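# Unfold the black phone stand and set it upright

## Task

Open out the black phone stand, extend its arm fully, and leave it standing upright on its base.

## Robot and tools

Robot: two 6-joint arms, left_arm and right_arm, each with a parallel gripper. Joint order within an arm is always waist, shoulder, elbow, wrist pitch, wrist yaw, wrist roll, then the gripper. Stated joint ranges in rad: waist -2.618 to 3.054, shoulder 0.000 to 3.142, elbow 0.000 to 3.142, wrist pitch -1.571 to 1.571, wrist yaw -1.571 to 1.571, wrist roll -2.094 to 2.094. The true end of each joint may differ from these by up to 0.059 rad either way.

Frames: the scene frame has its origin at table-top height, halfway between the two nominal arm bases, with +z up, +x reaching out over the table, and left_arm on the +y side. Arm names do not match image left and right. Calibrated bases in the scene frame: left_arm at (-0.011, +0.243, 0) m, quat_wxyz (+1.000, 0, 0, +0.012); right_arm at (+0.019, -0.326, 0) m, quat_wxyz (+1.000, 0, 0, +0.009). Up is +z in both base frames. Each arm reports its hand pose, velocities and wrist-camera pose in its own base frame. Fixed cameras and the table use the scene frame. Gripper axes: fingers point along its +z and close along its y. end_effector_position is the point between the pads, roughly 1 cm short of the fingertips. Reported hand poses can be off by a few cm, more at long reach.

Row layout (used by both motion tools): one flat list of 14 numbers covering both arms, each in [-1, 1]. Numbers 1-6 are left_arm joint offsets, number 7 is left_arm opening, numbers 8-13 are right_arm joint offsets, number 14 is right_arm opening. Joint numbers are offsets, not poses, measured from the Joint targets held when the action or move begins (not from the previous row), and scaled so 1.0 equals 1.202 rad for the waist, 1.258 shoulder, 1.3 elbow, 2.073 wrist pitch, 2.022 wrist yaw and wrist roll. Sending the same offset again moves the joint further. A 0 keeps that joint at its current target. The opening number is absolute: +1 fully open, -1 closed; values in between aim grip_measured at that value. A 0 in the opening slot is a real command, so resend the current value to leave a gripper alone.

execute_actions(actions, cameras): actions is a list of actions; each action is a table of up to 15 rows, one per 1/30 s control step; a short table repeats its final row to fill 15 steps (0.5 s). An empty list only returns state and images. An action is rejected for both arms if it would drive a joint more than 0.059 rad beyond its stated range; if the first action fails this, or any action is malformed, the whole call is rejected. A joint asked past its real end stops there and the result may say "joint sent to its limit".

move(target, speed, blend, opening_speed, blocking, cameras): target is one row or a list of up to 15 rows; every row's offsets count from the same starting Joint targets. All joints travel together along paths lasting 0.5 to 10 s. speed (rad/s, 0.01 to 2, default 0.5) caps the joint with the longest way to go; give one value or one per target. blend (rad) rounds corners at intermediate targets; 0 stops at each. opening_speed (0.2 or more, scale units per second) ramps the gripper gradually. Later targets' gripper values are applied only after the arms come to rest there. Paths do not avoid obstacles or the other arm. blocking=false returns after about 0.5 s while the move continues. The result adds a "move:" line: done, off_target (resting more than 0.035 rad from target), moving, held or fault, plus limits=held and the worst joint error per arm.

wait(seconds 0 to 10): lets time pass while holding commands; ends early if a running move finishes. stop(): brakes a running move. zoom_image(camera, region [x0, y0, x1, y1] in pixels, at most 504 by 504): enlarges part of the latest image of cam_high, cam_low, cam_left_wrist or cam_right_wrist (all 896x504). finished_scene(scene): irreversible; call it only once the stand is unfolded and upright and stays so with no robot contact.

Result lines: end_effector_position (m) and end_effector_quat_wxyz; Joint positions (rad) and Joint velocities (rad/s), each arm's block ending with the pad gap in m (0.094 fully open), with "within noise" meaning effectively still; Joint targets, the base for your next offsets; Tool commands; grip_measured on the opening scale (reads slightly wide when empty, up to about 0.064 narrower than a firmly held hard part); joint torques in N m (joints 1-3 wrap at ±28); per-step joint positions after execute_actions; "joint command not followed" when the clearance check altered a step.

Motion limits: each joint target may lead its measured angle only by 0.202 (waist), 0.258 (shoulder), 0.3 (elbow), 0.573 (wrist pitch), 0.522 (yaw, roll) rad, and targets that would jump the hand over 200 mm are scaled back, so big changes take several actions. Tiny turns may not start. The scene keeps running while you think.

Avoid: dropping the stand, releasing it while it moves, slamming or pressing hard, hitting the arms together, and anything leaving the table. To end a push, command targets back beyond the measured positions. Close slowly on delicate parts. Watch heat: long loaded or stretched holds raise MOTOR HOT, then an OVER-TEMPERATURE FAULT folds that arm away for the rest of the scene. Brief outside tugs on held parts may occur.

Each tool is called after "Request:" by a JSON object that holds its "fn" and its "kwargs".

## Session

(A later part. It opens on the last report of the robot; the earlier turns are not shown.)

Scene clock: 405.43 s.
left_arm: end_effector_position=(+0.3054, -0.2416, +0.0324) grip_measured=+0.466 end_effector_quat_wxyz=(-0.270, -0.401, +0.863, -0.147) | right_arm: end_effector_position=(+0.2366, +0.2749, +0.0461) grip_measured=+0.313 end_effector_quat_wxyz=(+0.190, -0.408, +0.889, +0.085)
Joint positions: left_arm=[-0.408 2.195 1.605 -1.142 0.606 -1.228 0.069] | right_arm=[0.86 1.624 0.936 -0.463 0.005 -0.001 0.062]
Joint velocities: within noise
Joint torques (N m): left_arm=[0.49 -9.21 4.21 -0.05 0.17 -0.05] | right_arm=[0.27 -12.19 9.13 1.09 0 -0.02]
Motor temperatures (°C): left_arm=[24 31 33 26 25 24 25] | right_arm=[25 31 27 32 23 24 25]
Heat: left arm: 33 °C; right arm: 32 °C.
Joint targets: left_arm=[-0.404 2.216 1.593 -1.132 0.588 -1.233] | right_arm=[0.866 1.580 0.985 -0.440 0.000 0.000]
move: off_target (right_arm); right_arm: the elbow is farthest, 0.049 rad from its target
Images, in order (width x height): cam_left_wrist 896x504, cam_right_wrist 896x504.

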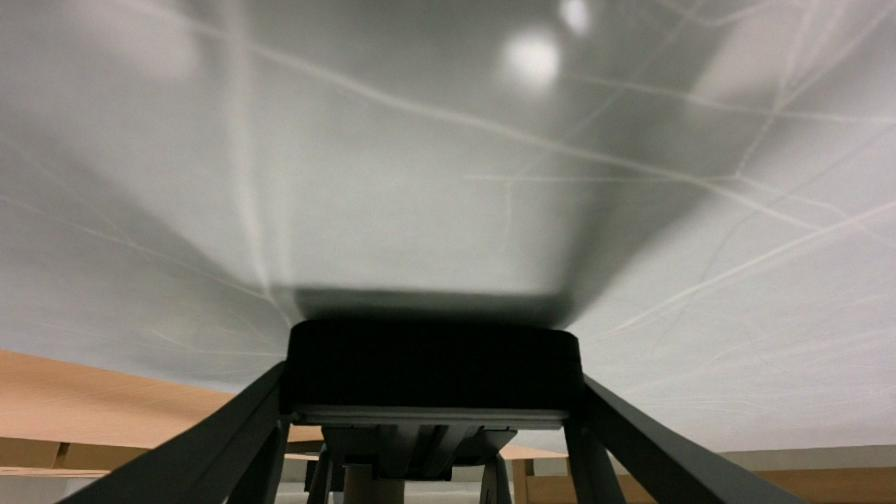

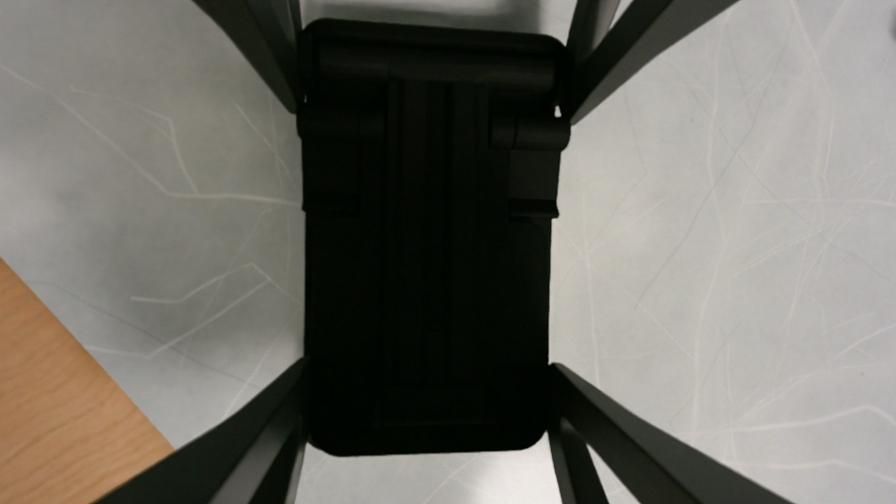

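Request:
{"fn": "move", "kwargs": {"target": [0,0,0,0,0,0,0.25,0,-0.02,0.02,0.0,0,0,0.2], "speed": 0.1, "cameras": ["cam_right_wrist","cam_left_wrist","cam_low"]}}

Request:
{"fn": "zoom_image", "kwargs": {"camera": "cam_low", "region": [410, 230, 530, 320]}}

Scene clock: 433.00 s.
left_arm: end_effector_position=(+0.3041, -0.2433, +0.0340) grip_measured=+0.466 end_effector_quat_wxyz=(-0.276, -0.401, +0.860, -0.151) | right_arm: end_effector_position=(+0.2358, +0.2738, +0.0537) grip_measured=+0.313 end_effector_quat_wxyz=(+0.191, -0.409, +0.888, +0.084)
Joint positions: left_arm=[-0.408 2.195 1.605 -1.146 0.62 -1.228 0.069] | right_arm=[0.86 1.606 0.95 -0.494 0.006 -0.004 0.062]
Joint velocities: within noise
Joint torques (N m): left_arm=[0.44 -9.24 4.23 0 0.02 -0.02] | right_arm=[0.43 -12.7 10.04 1.45 -0.09 0]
Motor temperatures (°C): left_arm=[24 31 33 26 25 24 25] | right_arm=[25 32 30 31 23 24 26]
Heat: left arm: 33 °C; right arm: 32 °C.
Joint targets: left_arm=[-0.404 2.216 1.593 -1.132 0.588 -1.233] | right_arm=[0.866 1.555 1.011 -0.440 0.000 0.000]
move: off_target (right_arm); right_arm: the elbow is farthest, 0.061 rad from its target
Images, in order (width x height): cam_low 896x504, cam_left_wrist 896x504, cam_right_wrist 896x504.

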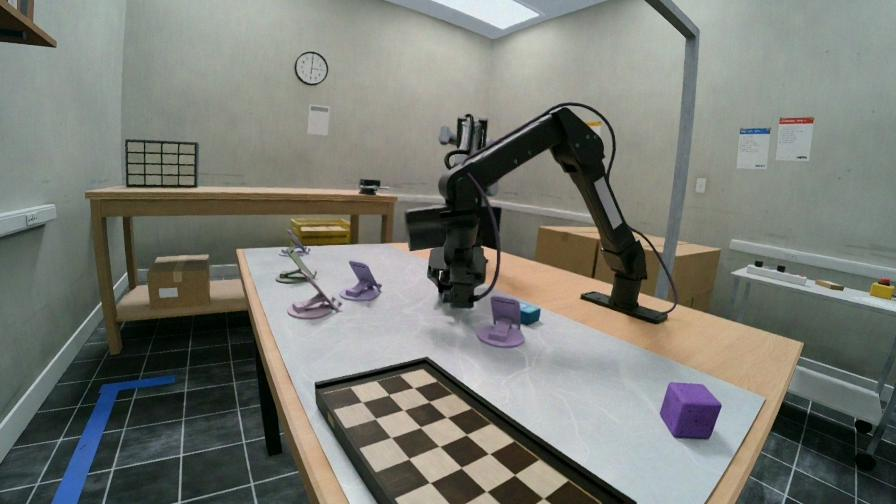

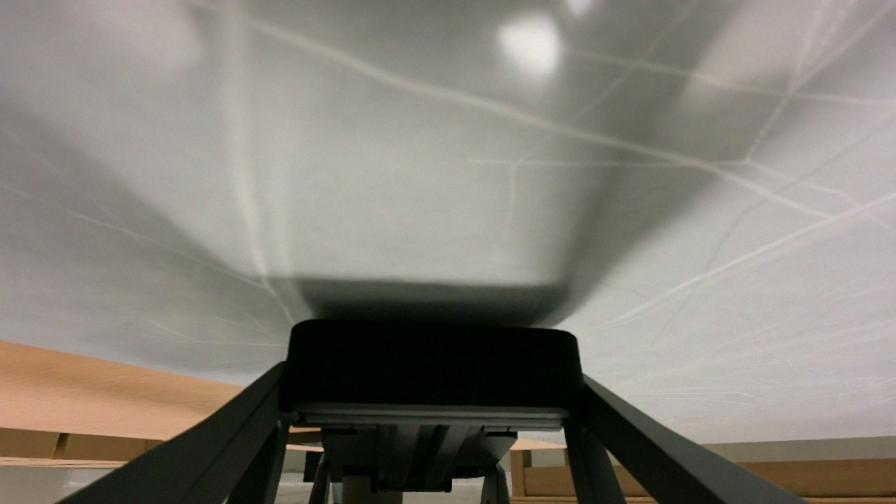

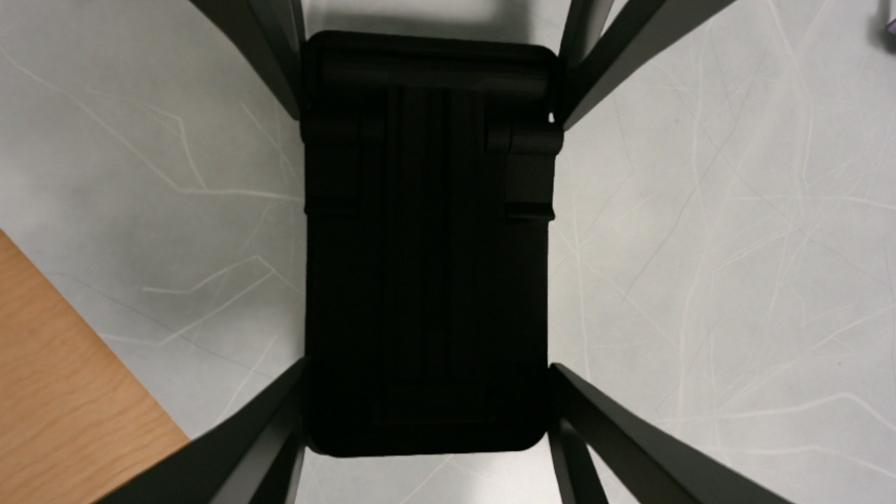

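Scaled by 4.200.

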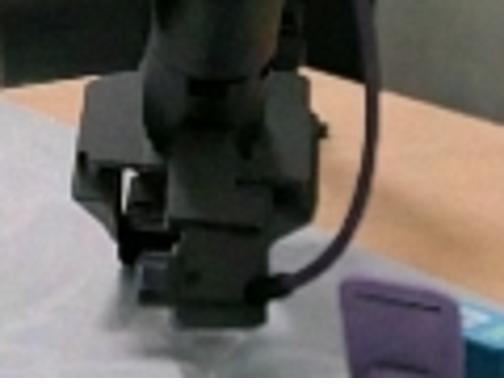

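Request:
{"fn": "zoom_image", "kwargs": {"camera": "cam_right_wrist", "region": [290, 330, 570, 470]}}

Request:
{"fn": "zoom_image", "kwargs": {"camera": "cam_left_wrist", "region": [280, 380, 580, 504]}}

Scaled by 1.800.

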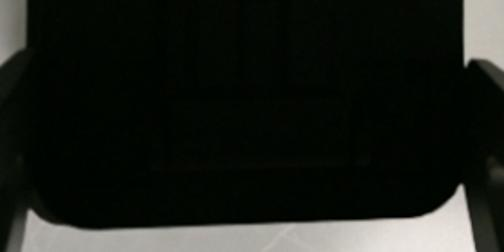

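Scaled by 1.680.

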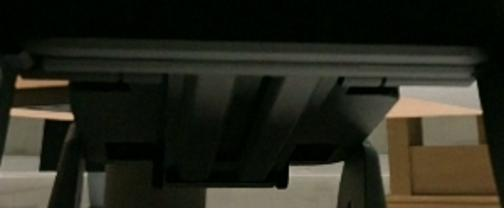

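Request:
{"fn": "move", "kwargs": {"target": [0,0,0,0,0,0,0.25,0,-0.015,0.015,0.01,0,0,0.2], "speed": 0.1}}

Request:
{"fn": "zoom_image", "kwargs": {"camera": "cam_high", "region": [470, 190, 560, 270]}}

Request:
{"fn": "zoom_image", "kwargs": {"camera": "cam_low", "region": [430, 260, 490, 310]}}

Scene clock: 449.53 s.
left_arm: end_effector_position=(+0.3056, -0.2410, +0.0335) grip_measured=+0.466 end_effector_quat_wxyz=(-0.274, -0.404, +0.860, -0.150) | right_arm: end_effector_position=(+0.2397, +0.2783, +0.0663) grip_measured=+0.311 end_effector_quat_wxyz=(+0.207, -0.408, +0.885, +0.091)
Joint positions: left_arm=[-0.403 2.195 1.605 -1.146 0.615 -1.228 0.069] | right_arm=[0.86 1.585 0.967 -0.497 0.006 -0.006 0.062]
Joint velocities: within noise
Joint torques (N m): left_arm=[-0.12 -9.25 4.21 -0.02 0.06 -0.01] | right_arm=[0.38 -12.11 10.56 1.71 -0.05 0.04]
Motor temperatures (°C): left_arm=[24 31 33 26 25 24 25] | right_arm=[25 34 35 32 23 24 26]
Heat: left arm: 33 °C; right arm: 35 °C.
Joint targets: left_arm=[-0.404 2.216 1.593 -1.132 0.588 -1.233] | right_arm=[0.866 1.536 1.031 -0.419 0.000 0.000]
move: off_target (right_arm); right_arm: the wrist pitch is farthest, 0.078 rad from its target

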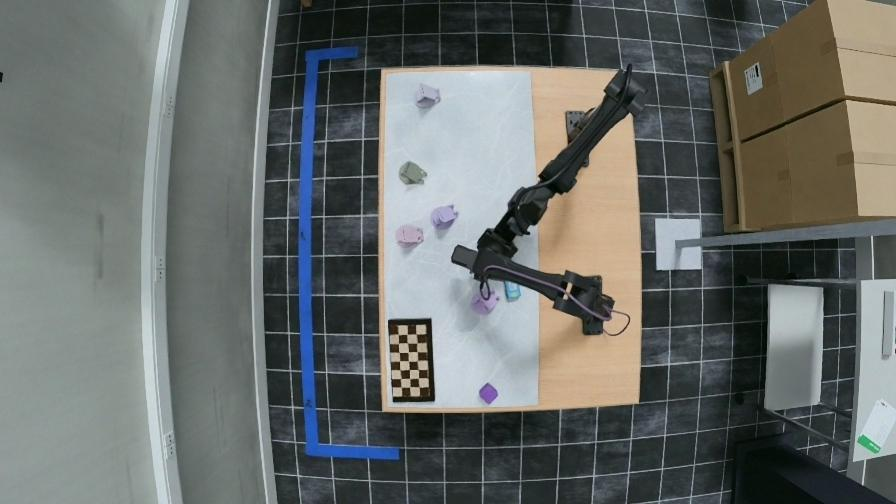

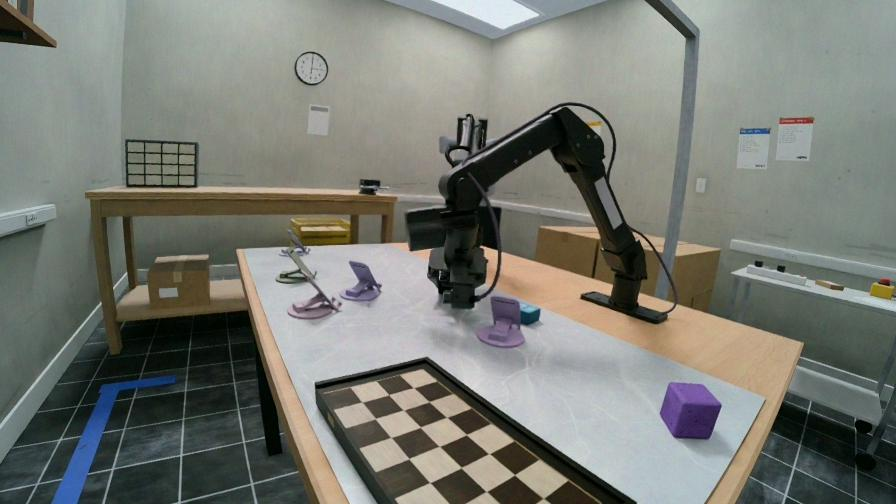

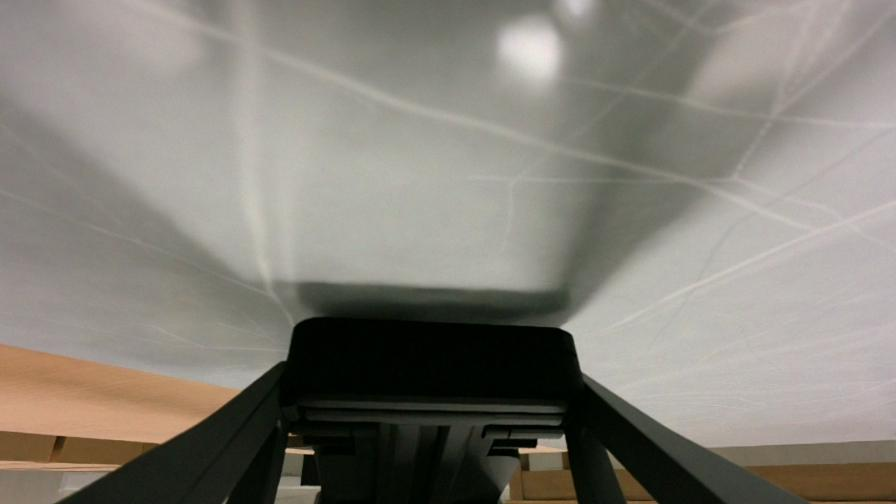

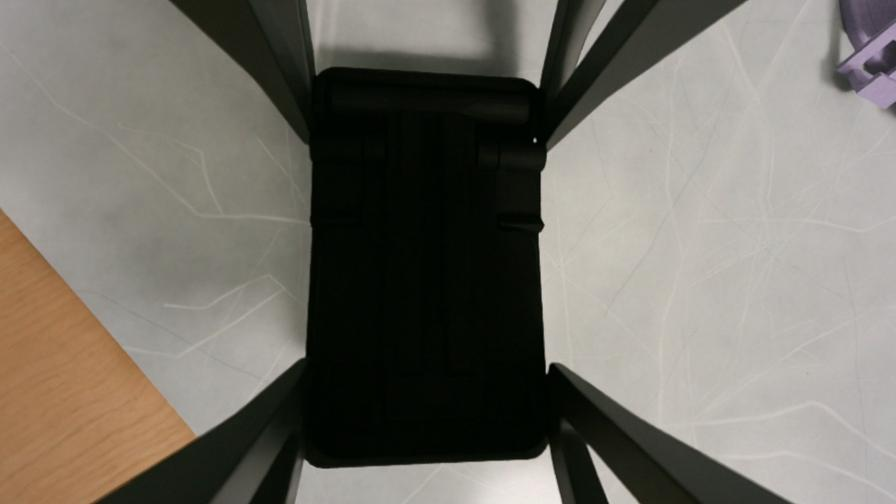

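Scaled by 5.600.

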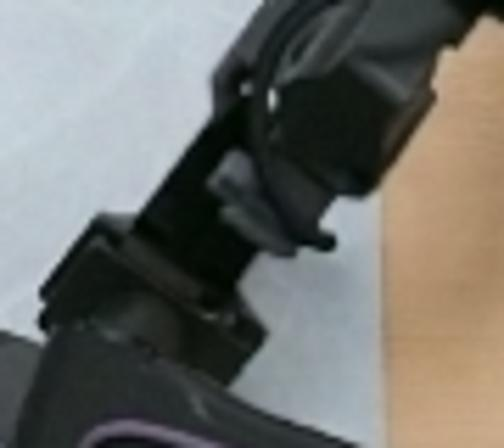

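Scaled by 8.400.

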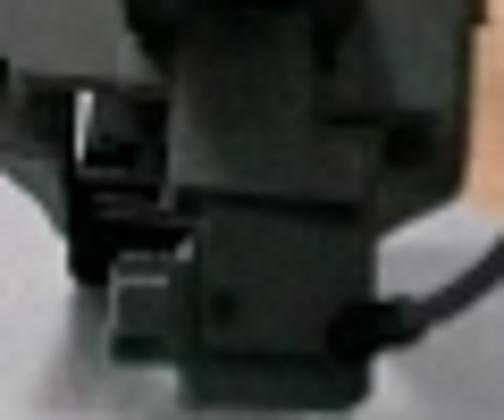

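Request:
{"fn": "move", "kwargs": {"target": [[0,0,0,0,0,0,0.25,0,-0.0111,0.0115,0.0164,0,0,0.2],[0,0,0,0,0,0,0.25,0,-0.0302,0.0054,0.0574,0,0,0.2]], "speed": 0.08, "blend": 0.02, "cameras": ["cam_right_wrist","cam_left_wrist"]}}

Scene clock: 466.30 s.
left_arm: end_effector_position=(+0.3083, -0.2366, +0.0325) grip_measured=+0.466 end_effector_quat_wxyz=(-0.270, -0.408, +0.860, -0.148) | right_arm: end_effector_position=(+0.2506, +0.2909, +0.0918) grip_measured=+0.309 end_effector_quat_wxyz=(+0.254, -0.403, +0.872, +0.112)
Joint positions: left_arm=[-0.393 2.195 1.605 -1.146 0.605 -1.228 0.069] | right_arm=[0.86 1.543 0.978 -0.445 0.006 -0.008 0.061]
Joint velocities: within noise
Joint torques (N m): left_arm=[-1.07 -9.28 4.23 -0.02 0.16 -0.03] | right_arm=[0.28 -11.85 10.25 2.54 -0.12 0.12]
Motor temperatures (°C): left_arm=[24 32 33 26 25 24 25] | right_arm=[25 34 37 34 23 24 26]
Heat: left arm: 33 °C; right arm: 37 °C.
Joint targets: left_arm=[-0.404 2.216 1.593 -1.132 0.588 -1.233] | right_arm=[0.866 1.498 1.038 -0.300 0.000 0.000]
move: off_target (right_arm); blend cut to 0.017 rad at target 1; right_arm: the wrist pitch is farthest, 0.145 rad from its target
Images, in order (width x height): cam_left_wrist 896x504, cam_right_wrist 896x504.

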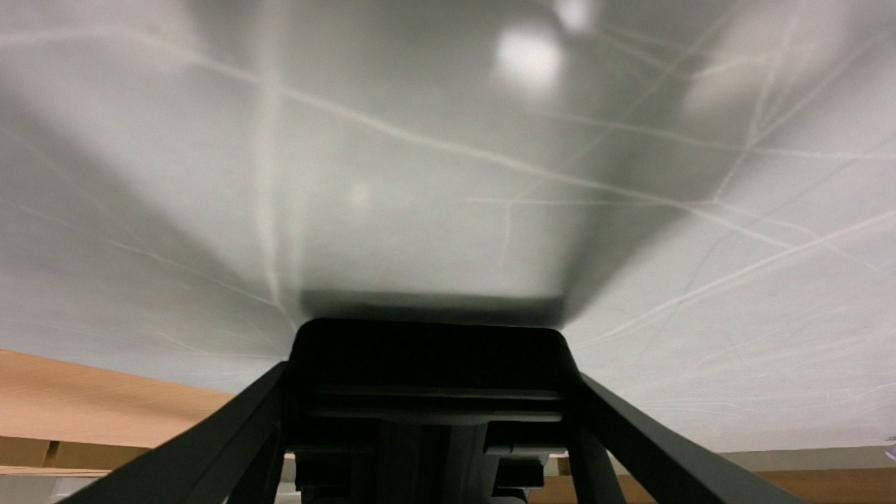

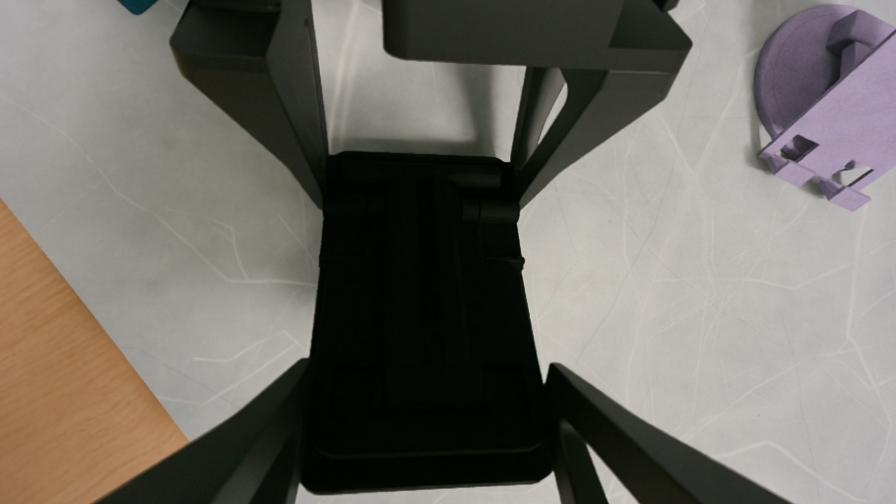

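Request:
{"fn": "wait", "kwargs": {"seconds": 0}}

Request:
{"fn": "zoom_image", "kwargs": {"camera": "cam_right_wrist", "region": [290, 140, 570, 500]}}

Request:
{"fn": "zoom_image", "kwargs": {"camera": "cam_low", "region": [400, 250, 500, 320]}}

Request:
{"fn": "zoom_image", "kwargs": {"camera": "cam_high", "region": [480, 200, 550, 260]}}

Request:
{"fn": "zoom_image", "kwargs": {"camera": "cam_left_wrist", "region": [270, 300, 600, 504]}}

Scene clock: 477.77 s.
left_arm: end_effector_position=(+0.3083, -0.2366, +0.0325) grip_measured=+0.466 end_effector_quat_wxyz=(-0.270, -0.408, +0.860, -0.148) | right_arm: end_effector_position=(+0.2506, +0.2909, +0.0918) grip_measured=+0.309 end_effector_quat_wxyz=(+0.254, -0.403, +0.872, +0.112)
Joint positions: left_arm=[-0.393 2.195 1.605 -1.146 0.605 -1.228 0.069] | right_arm=[0.86 1.543 0.978 -0.445 0.006 -0.008 0.061]
Joint velocities: within noise
Joint torques (N m): left_arm=[-1.05 -9.26 4.26 0 0.16 -0.04] | right_arm=[0.43 -11.84 10.33 2.45 -0.04 0.07]
Motor temperatures (°C): left_arm=[24 32 33 26 25 24 25] | right_arm=[25 36 38 36 23 24 26]
Heat: left arm: 33 °C; right arm: 38 °C.
Joint targets: left_arm=[-0.404 2.216 1.593 -1.132 0.588 -1.233] | right_arm=[0.866 1.498 1.038 -0.300 0.000 0.000]
Tool commands: left_gripper/opening=+0.25 right_gripper/opening=+0.2

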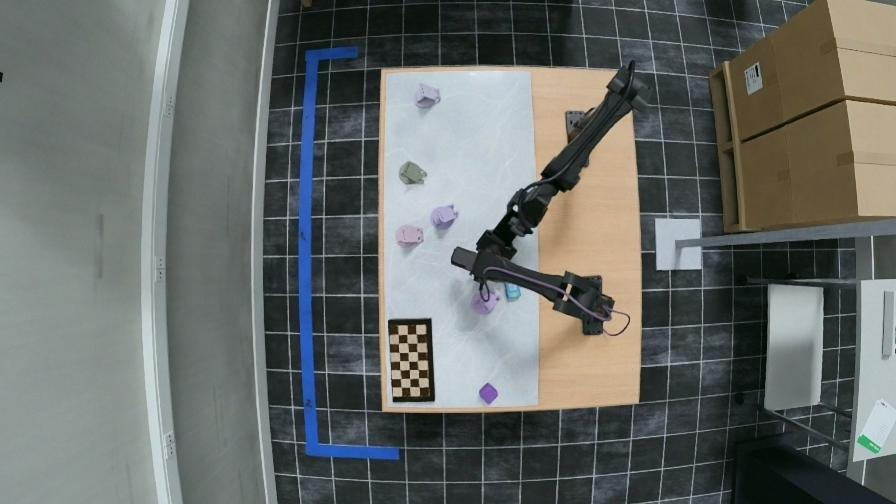

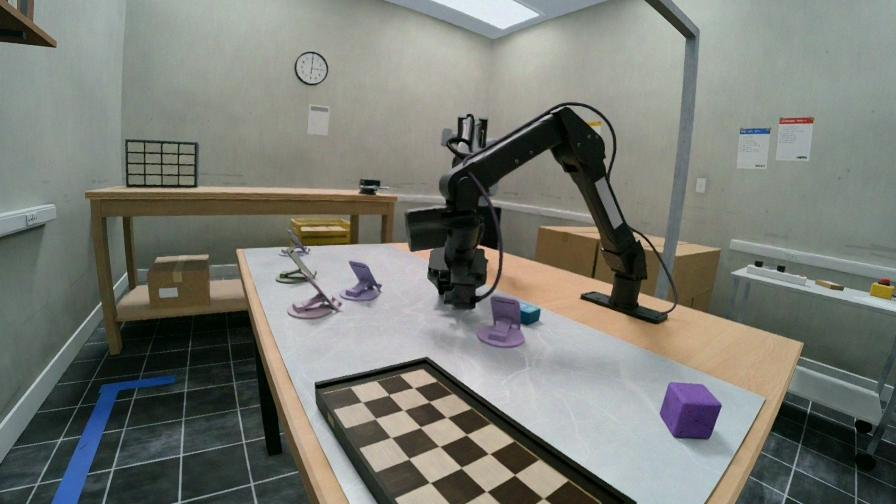

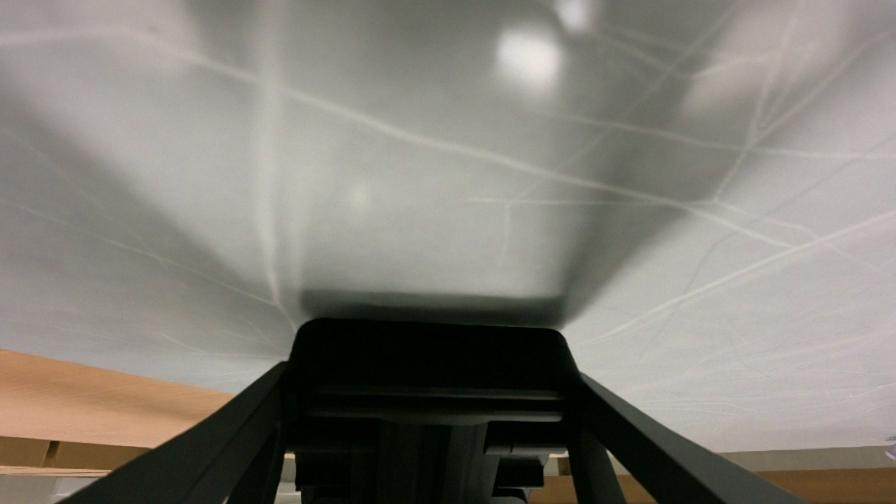

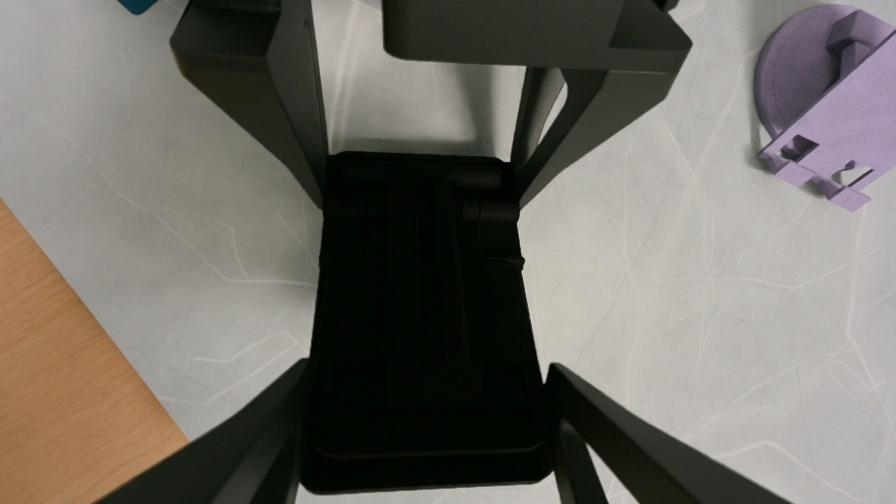

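Scaled by 1.400.

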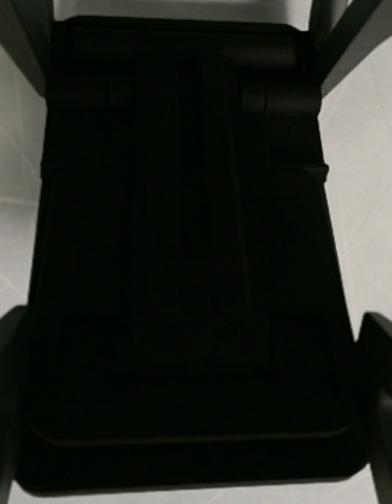

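Scaled by 5.040.

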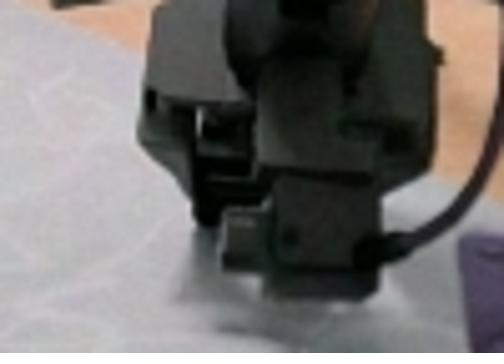

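Scaled by 7.200.

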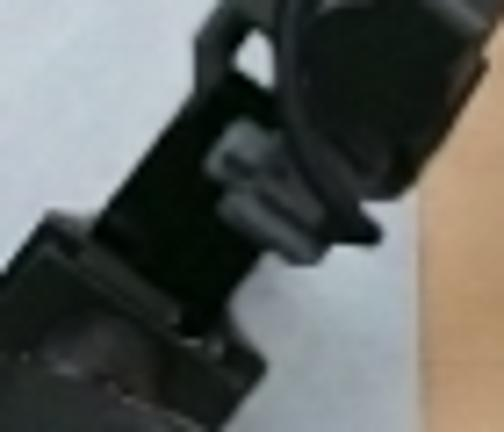

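Scaled by 1.527.

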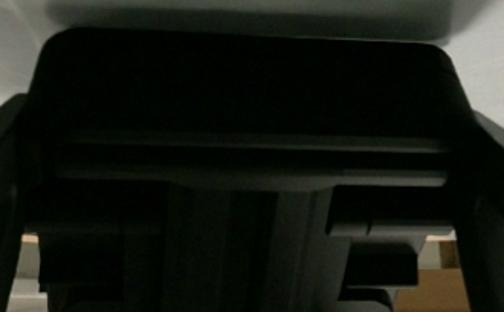

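Request:
{"fn": "move", "kwargs": {"target": [[0,0,0,0,0,0,0.25,0,0.03,-0.035,-0.065,0,0,0.2],[0,0,0,0,0,0,0.25,0,0.03,-0.035,-0.065,0,0,0.45]], "speed": 0.1, "opening_speed": 0.4, "cameras": ["cam_right_wrist","cam_left_wrist"]}}

Scene clock: 523.70 s.
left_arm: end_effector_position=(+0.3078, -0.2375, +0.0328) grip_measured=+0.466 end_effector_quat_wxyz=(-0.271, -0.409, +0.859, -0.148) | right_arm: end_effector_position=(+0.2496, +0.2898, +0.0908) grip_measured=+0.449 end_effector_quat_wxyz=(+0.250, -0.404, +0.873, +0.110)
Joint positions: left_arm=[-0.395 2.195 1.605 -1.146 0.608 -1.231 0.069] | right_arm=[0.86 1.543 0.978 -0.452 0.006 -0.009 0.068]
Joint velocities: within noise
Joint torques (N m): left_arm=[-0.88 -9.25 4.22 -0.01 0.14 -0.02] | right_arm=[0.42 -8.31 6.87 1.22 -0.09 0.04]
Motor temperatures (°C): left_arm=[24 32 33 25 25 24 26] | right_arm=[25 38 39 39 23 24 27]
Heat: left arm: 33 °C; right arm: 39 °C.
Joint targets: left_arm=[-0.404 2.216 1.593 -1.132 0.588 -1.233] | right_arm=[0.866 1.536 0.992 -0.435 0.000 0.000]
move: done
Images, in order (width x height): cam_left_wrist 896x504, cam_right_wrist 896x504.

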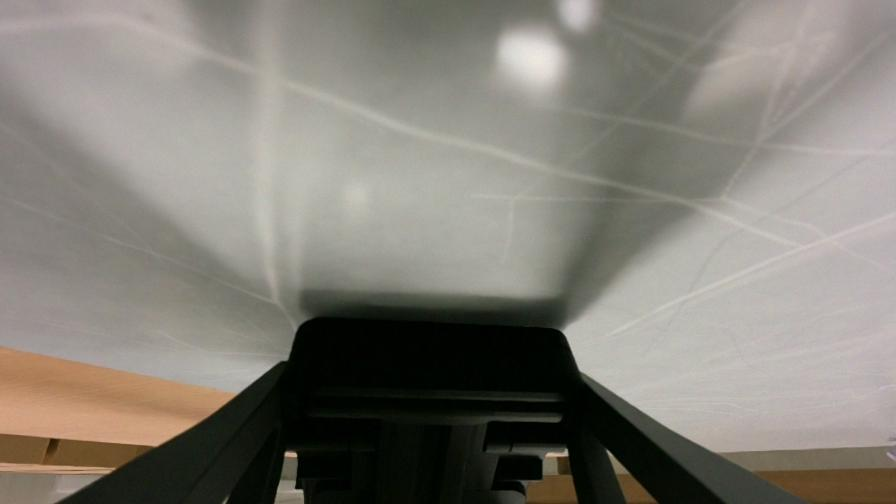

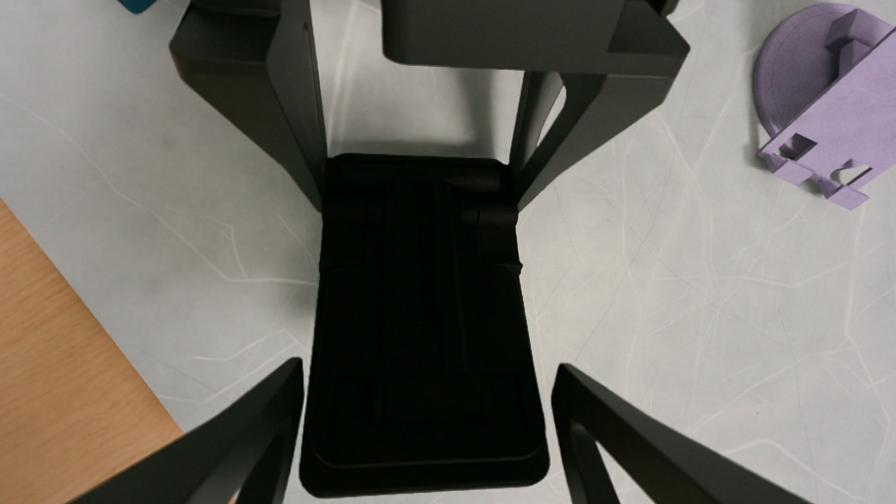

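Request:
{"fn": "move", "kwargs": {"target": [[0,0,0,0,0,0,0.25,0,0.0,0,0,0,0,0.8],[0,0,0,0,0,0,0.25,0,-0.453,-0.315,0.058,0,0,0.8]], "speed": 0.3, "opening_speed": 0.6}}

Request:
{"fn": "zoom_image", "kwargs": {"camera": "cam_right_wrist", "region": [240, 20, 600, 380]}}

Request:
{"fn": "zoom_image", "kwargs": {"camera": "cam_high", "region": [480, 200, 550, 260]}}

Scene clock: 531.53 s.
left_arm: end_effector_position=(+0.3078, -0.2375, +0.0328) grip_measured=+0.466 end_effector_quat_wxyz=(-0.271, -0.409, +0.859, -0.148) | right_arm: end_effector_position=(+0.2033, +0.2362, +0.1417) grip_measured=+0.799 end_effector_quat_wxyz=(+0.382, -0.381, +0.825, +0.171)
Joint positions: left_arm=[-0.395 2.195 1.605 -1.146 0.608 -1.231 0.069] | right_arm=[0.86 0.981 0.603 -0.33 0.005 -0.008 0.084]
Joint velocities: within noise
Joint torques (N m): left_arm=[-0.9 -9.24 4.26 0.01 0.14 -0.01] | right_arm=[0.18 -3.67 5.12 1.59 0.01 0.06]
Motor temperatures (°C): left_arm=[24 32 33 25 24 24 26] | right_arm=[25 37 37 38 23 24 26]
Heat: left arm: 33 °C; right arm: 38 °C.
Joint targets: left_arm=[-0.404 2.216 1.593 -1.132 0.588 -1.233] | right_arm=[0.866 0.966 0.583 -0.315 -0.001 0.000]
move: done

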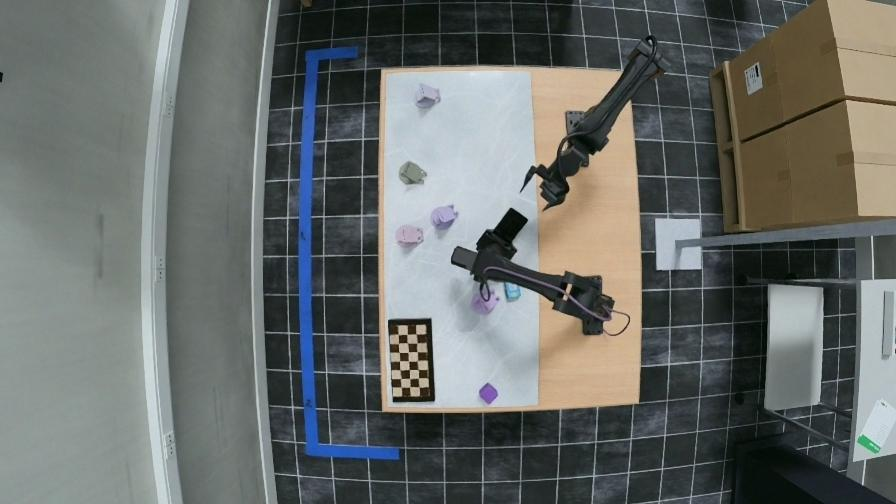

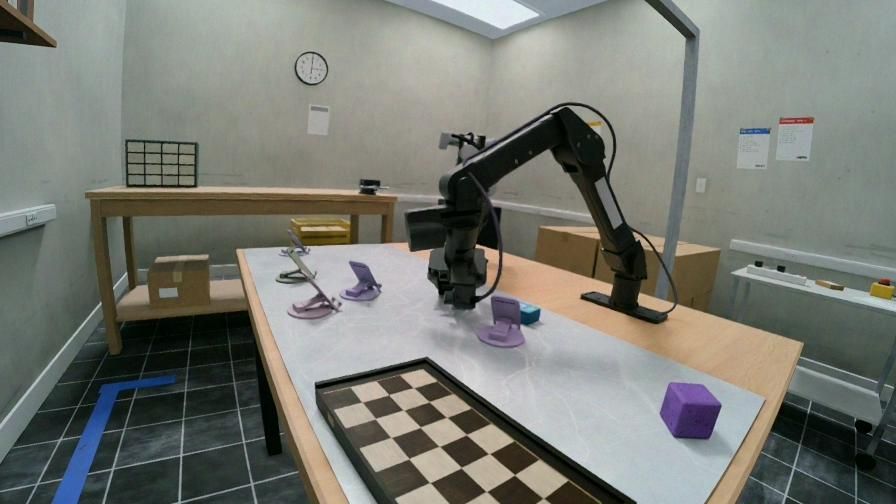

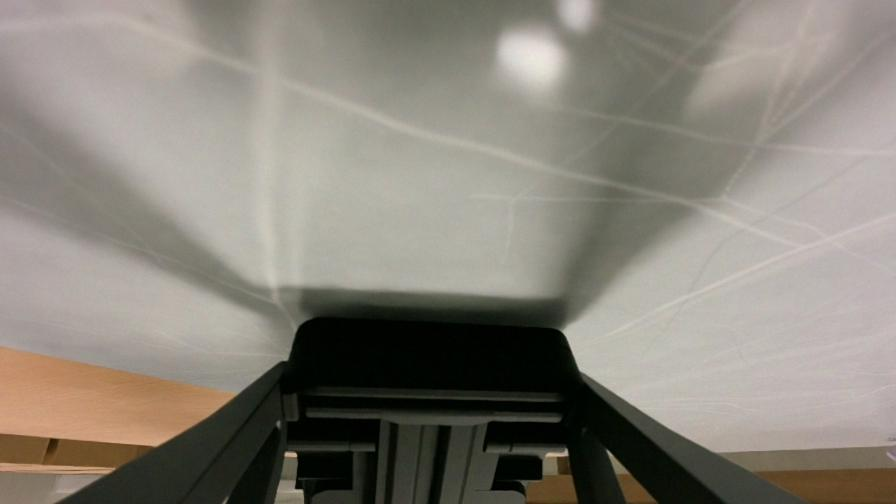

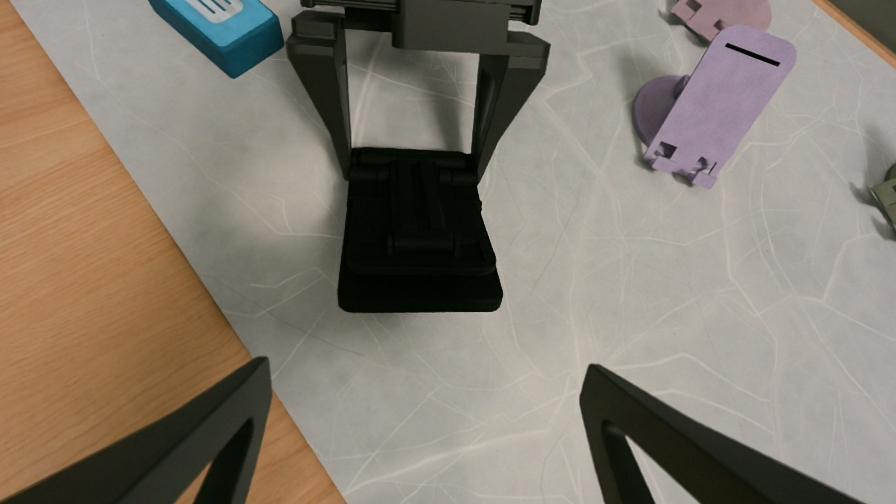

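Scaled by 1.400.

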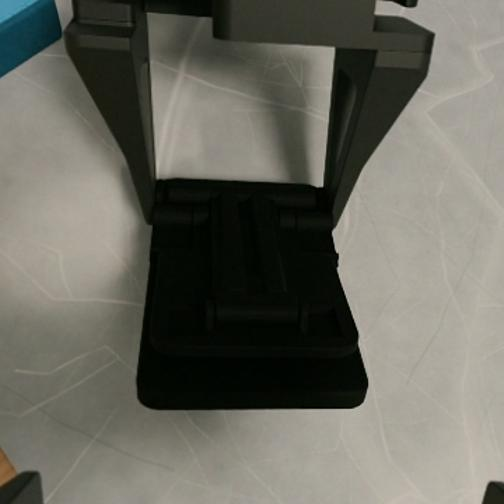

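Scaled by 7.200.

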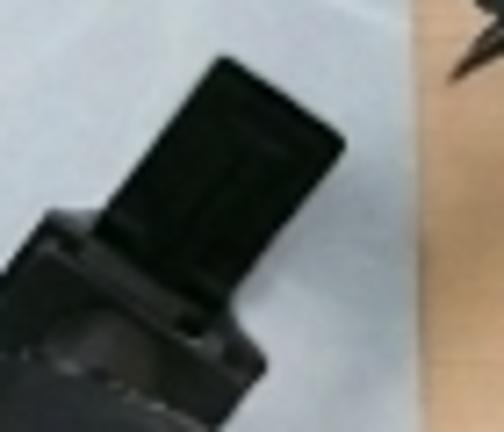

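Request:
{"fn": "move", "kwargs": {"target": [[0,0,0,0,0,0,0.25,0,0.4531,0.3146,-0.0579,0,0,0.8],[0,0,0,0,0,0,0.25,0,0.4531,0.3146,-0.0579,0,0,0.2]], "speed": 0.3, "opening_speed": 0.6, "cameras": ["cam_right_wrist"]}}

Scene clock: 592.07 s.
left_arm: end_effector_position=(+0.3078, -0.2375, +0.0328) grip_measured=+0.466 end_effector_quat_wxyz=(-0.271, -0.409, +0.859, -0.148) | right_arm: end_effector_position=(+0.2508, +0.2914, +0.0948) grip_measured=+0.201 end_effector_quat_wxyz=(+0.265, -0.402, +0.869, +0.117)
Joint positions: left_arm=[-0.395 2.195 1.605 -1.146 0.608 -1.231 0.069] | right_arm=[0.86 1.525 0.959 -0.418 0.005 -0.008 0.056]
Joint velocities: within noise
Joint torques (N m): left_arm=[-0.92 -9.21 4.19 -0.01 0.16 0] | right_arm=[0.47 -6.58 8.31 0.97 -0.04 0.1]
Motor temperatures (°C): left_arm=[24 32 33 25 24 24 26] | right_arm=[25 30 33 36 23 24 25]
Heat: left arm: 33 °C; right arm: 36 °C.
Joint targets: left_arm=[-0.404 2.216 1.593 -1.132 0.588 -1.233] | right_arm=[0.866 1.536 0.992 -0.435 -0.001 0.000]
move: done
Images, in order (width x height): cam_right_wrist 896x504.

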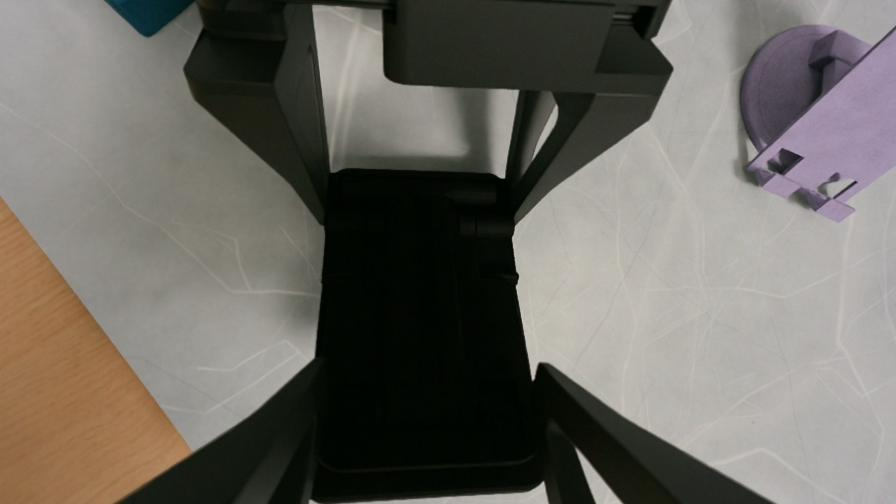

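Request:
{"fn": "move", "kwargs": {"target": [[0,0,0,0,0,0,0.25,0,0,0,0,0,0,0.8],[0,0,0,0,0,0,0.25,0,0.026,-0.01,0,0,0,0.8],[0,0,0,0,0,0,0.25,0,0.026,-0.01,0,0,0,0.2]], "speed": 0.3, "opening_speed": 0.6, "cameras": ["cam_right_wrist"]}}

Scene clock: 600.37 s.
left_arm: end_effector_position=(+0.3078, -0.2375, +0.0328) grip_measured=+0.466 end_effector_quat_wxyz=(-0.271, -0.409, +0.859, -0.148) | right_arm: end_effector_position=(+0.2500, +0.2904, +0.0832) grip_measured=+0.320 end_effector_quat_wxyz=(+0.250, -0.404, +0.873, +0.111)
Joint positions: left_arm=[-0.395 2.195 1.605 -1.146 0.608 -1.231 0.069] | right_arm=[0.86 1.556 0.959 -0.42 0.005 -0.008 0.062]
Joint velocities: within noise
Joint torques (N m): left_arm=[-0.84 -9.25 4.27 0 0.15 -0.01] | right_arm=[0.42 -6.61 7.05 0.99 -0.04 0.06]
Motor temperatures (°C): left_arm=[24 32 33 25 24 24 26] | right_arm=[25 31 33 35 23 24 25]
Heat: left arm: 33 °C; right arm: 35 °C.
Joint targets: left_arm=[-0.404 2.216 1.593 -1.132 0.588 -1.233] | right_arm=[0.866 1.569 0.979 -0.435 -0.001 0.000]
move: done
Images, in order (width x height): cam_right_wrist 896x504.

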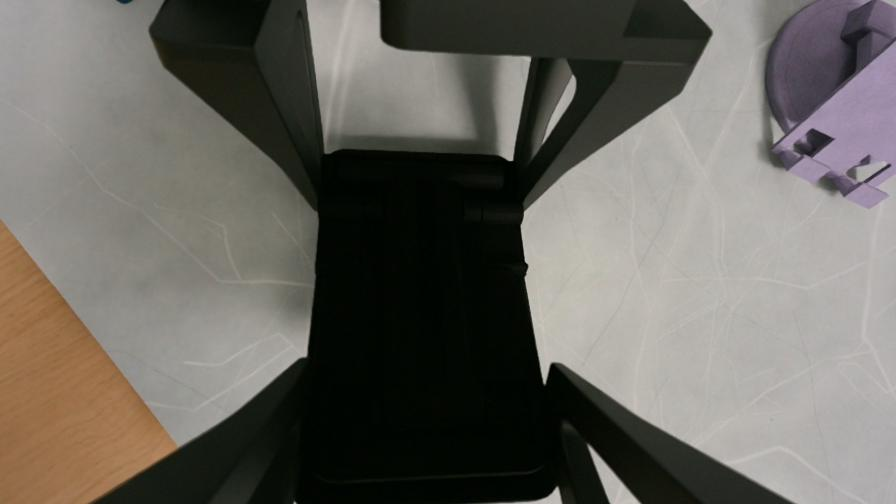

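Request:
{"fn": "move", "kwargs": {"target": [[0,0,0,0,0,0,0.25,0,0.0374,-0.0392,-0.003,0,0,0.2],[0,0,0,0,0,0,0.25,0,0.0755,-0.0531,0.0111,0,0,0.2]], "speed": 0.08, "blend": 0.03}}

Scene clock: 615.07 s.
left_arm: end_effector_position=(+0.3088, -0.2357, +0.0304) grip_measured=+0.466 end_effector_quat_wxyz=(-0.262, -0.408, +0.863, -0.141) | right_arm: end_effector_position=(+0.2423, +0.2831, +0.0482) grip_measured=+0.316 end_effector_quat_wxyz=(+0.206, -0.407, +0.885, +0.095)
Joint positions: left_arm=[-0.398 2.195 1.605 -1.141 0.586 -1.233 0.069] | right_arm=[0.86 1.633 0.938 -0.418 -0.001 -0.003 0.062]
Joint velocities: within noise
Joint torques (N m): left_arm=[-0.51 -9.26 4.21 -0.04 0.37 0] | right_arm=[0.34 -5.63 3.58 0.96 0.01 0.03]
Motor temperatures (°C): left_arm=[24 32 32 25 24 24 26] | right_arm=[25 31 33 35 23 24 26]
Heat: left arm: 32 °C; right arm: 35 °C.
Joint targets: left_arm=[-0.404 2.216 1.593 -1.132 0.588 -1.233] | right_arm=[0.866 1.663 0.910 -0.412 0.000 0.000]
move: done; blend cut to 0.024 rad at target 1

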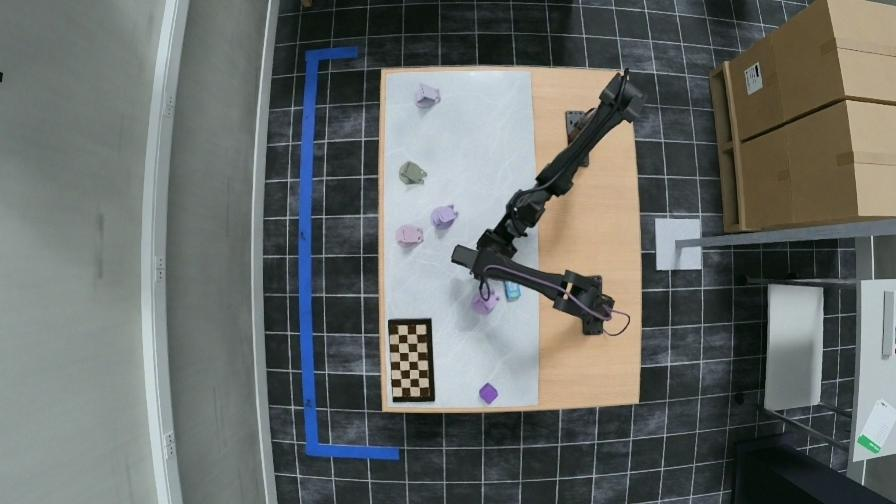

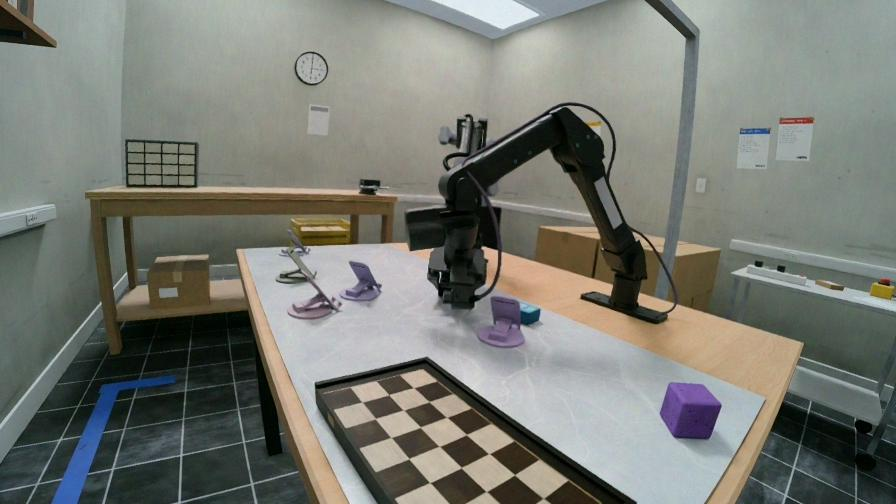

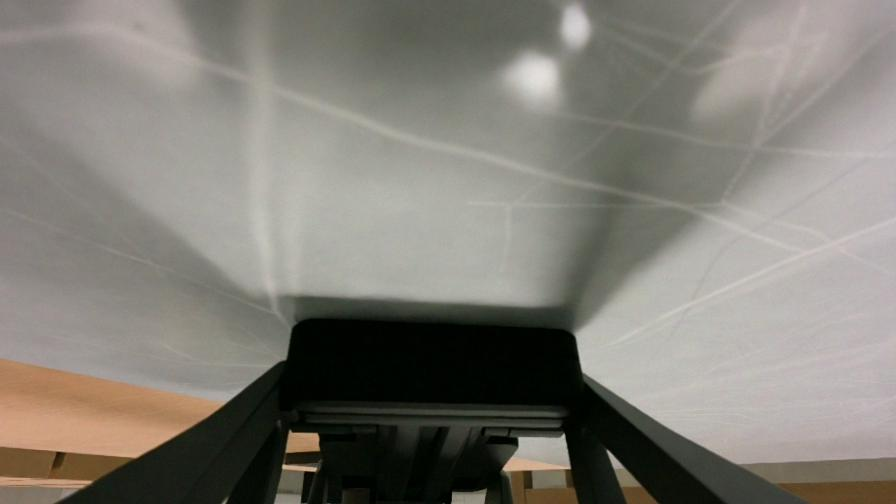

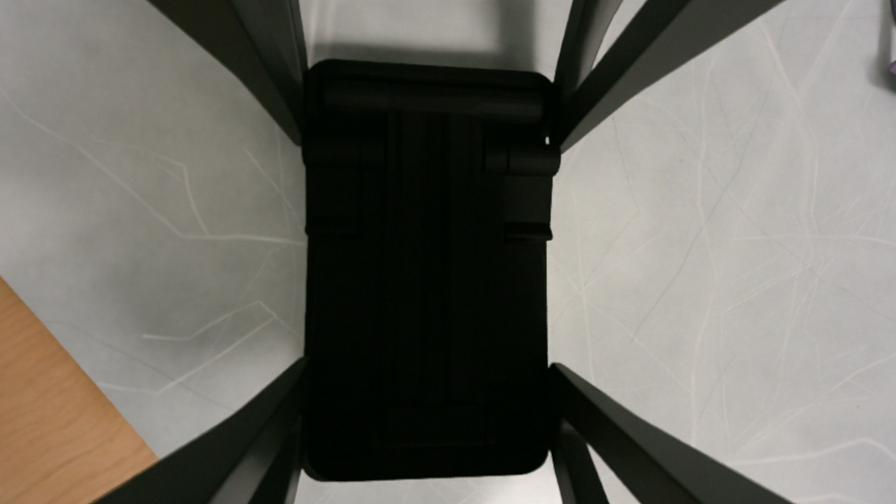

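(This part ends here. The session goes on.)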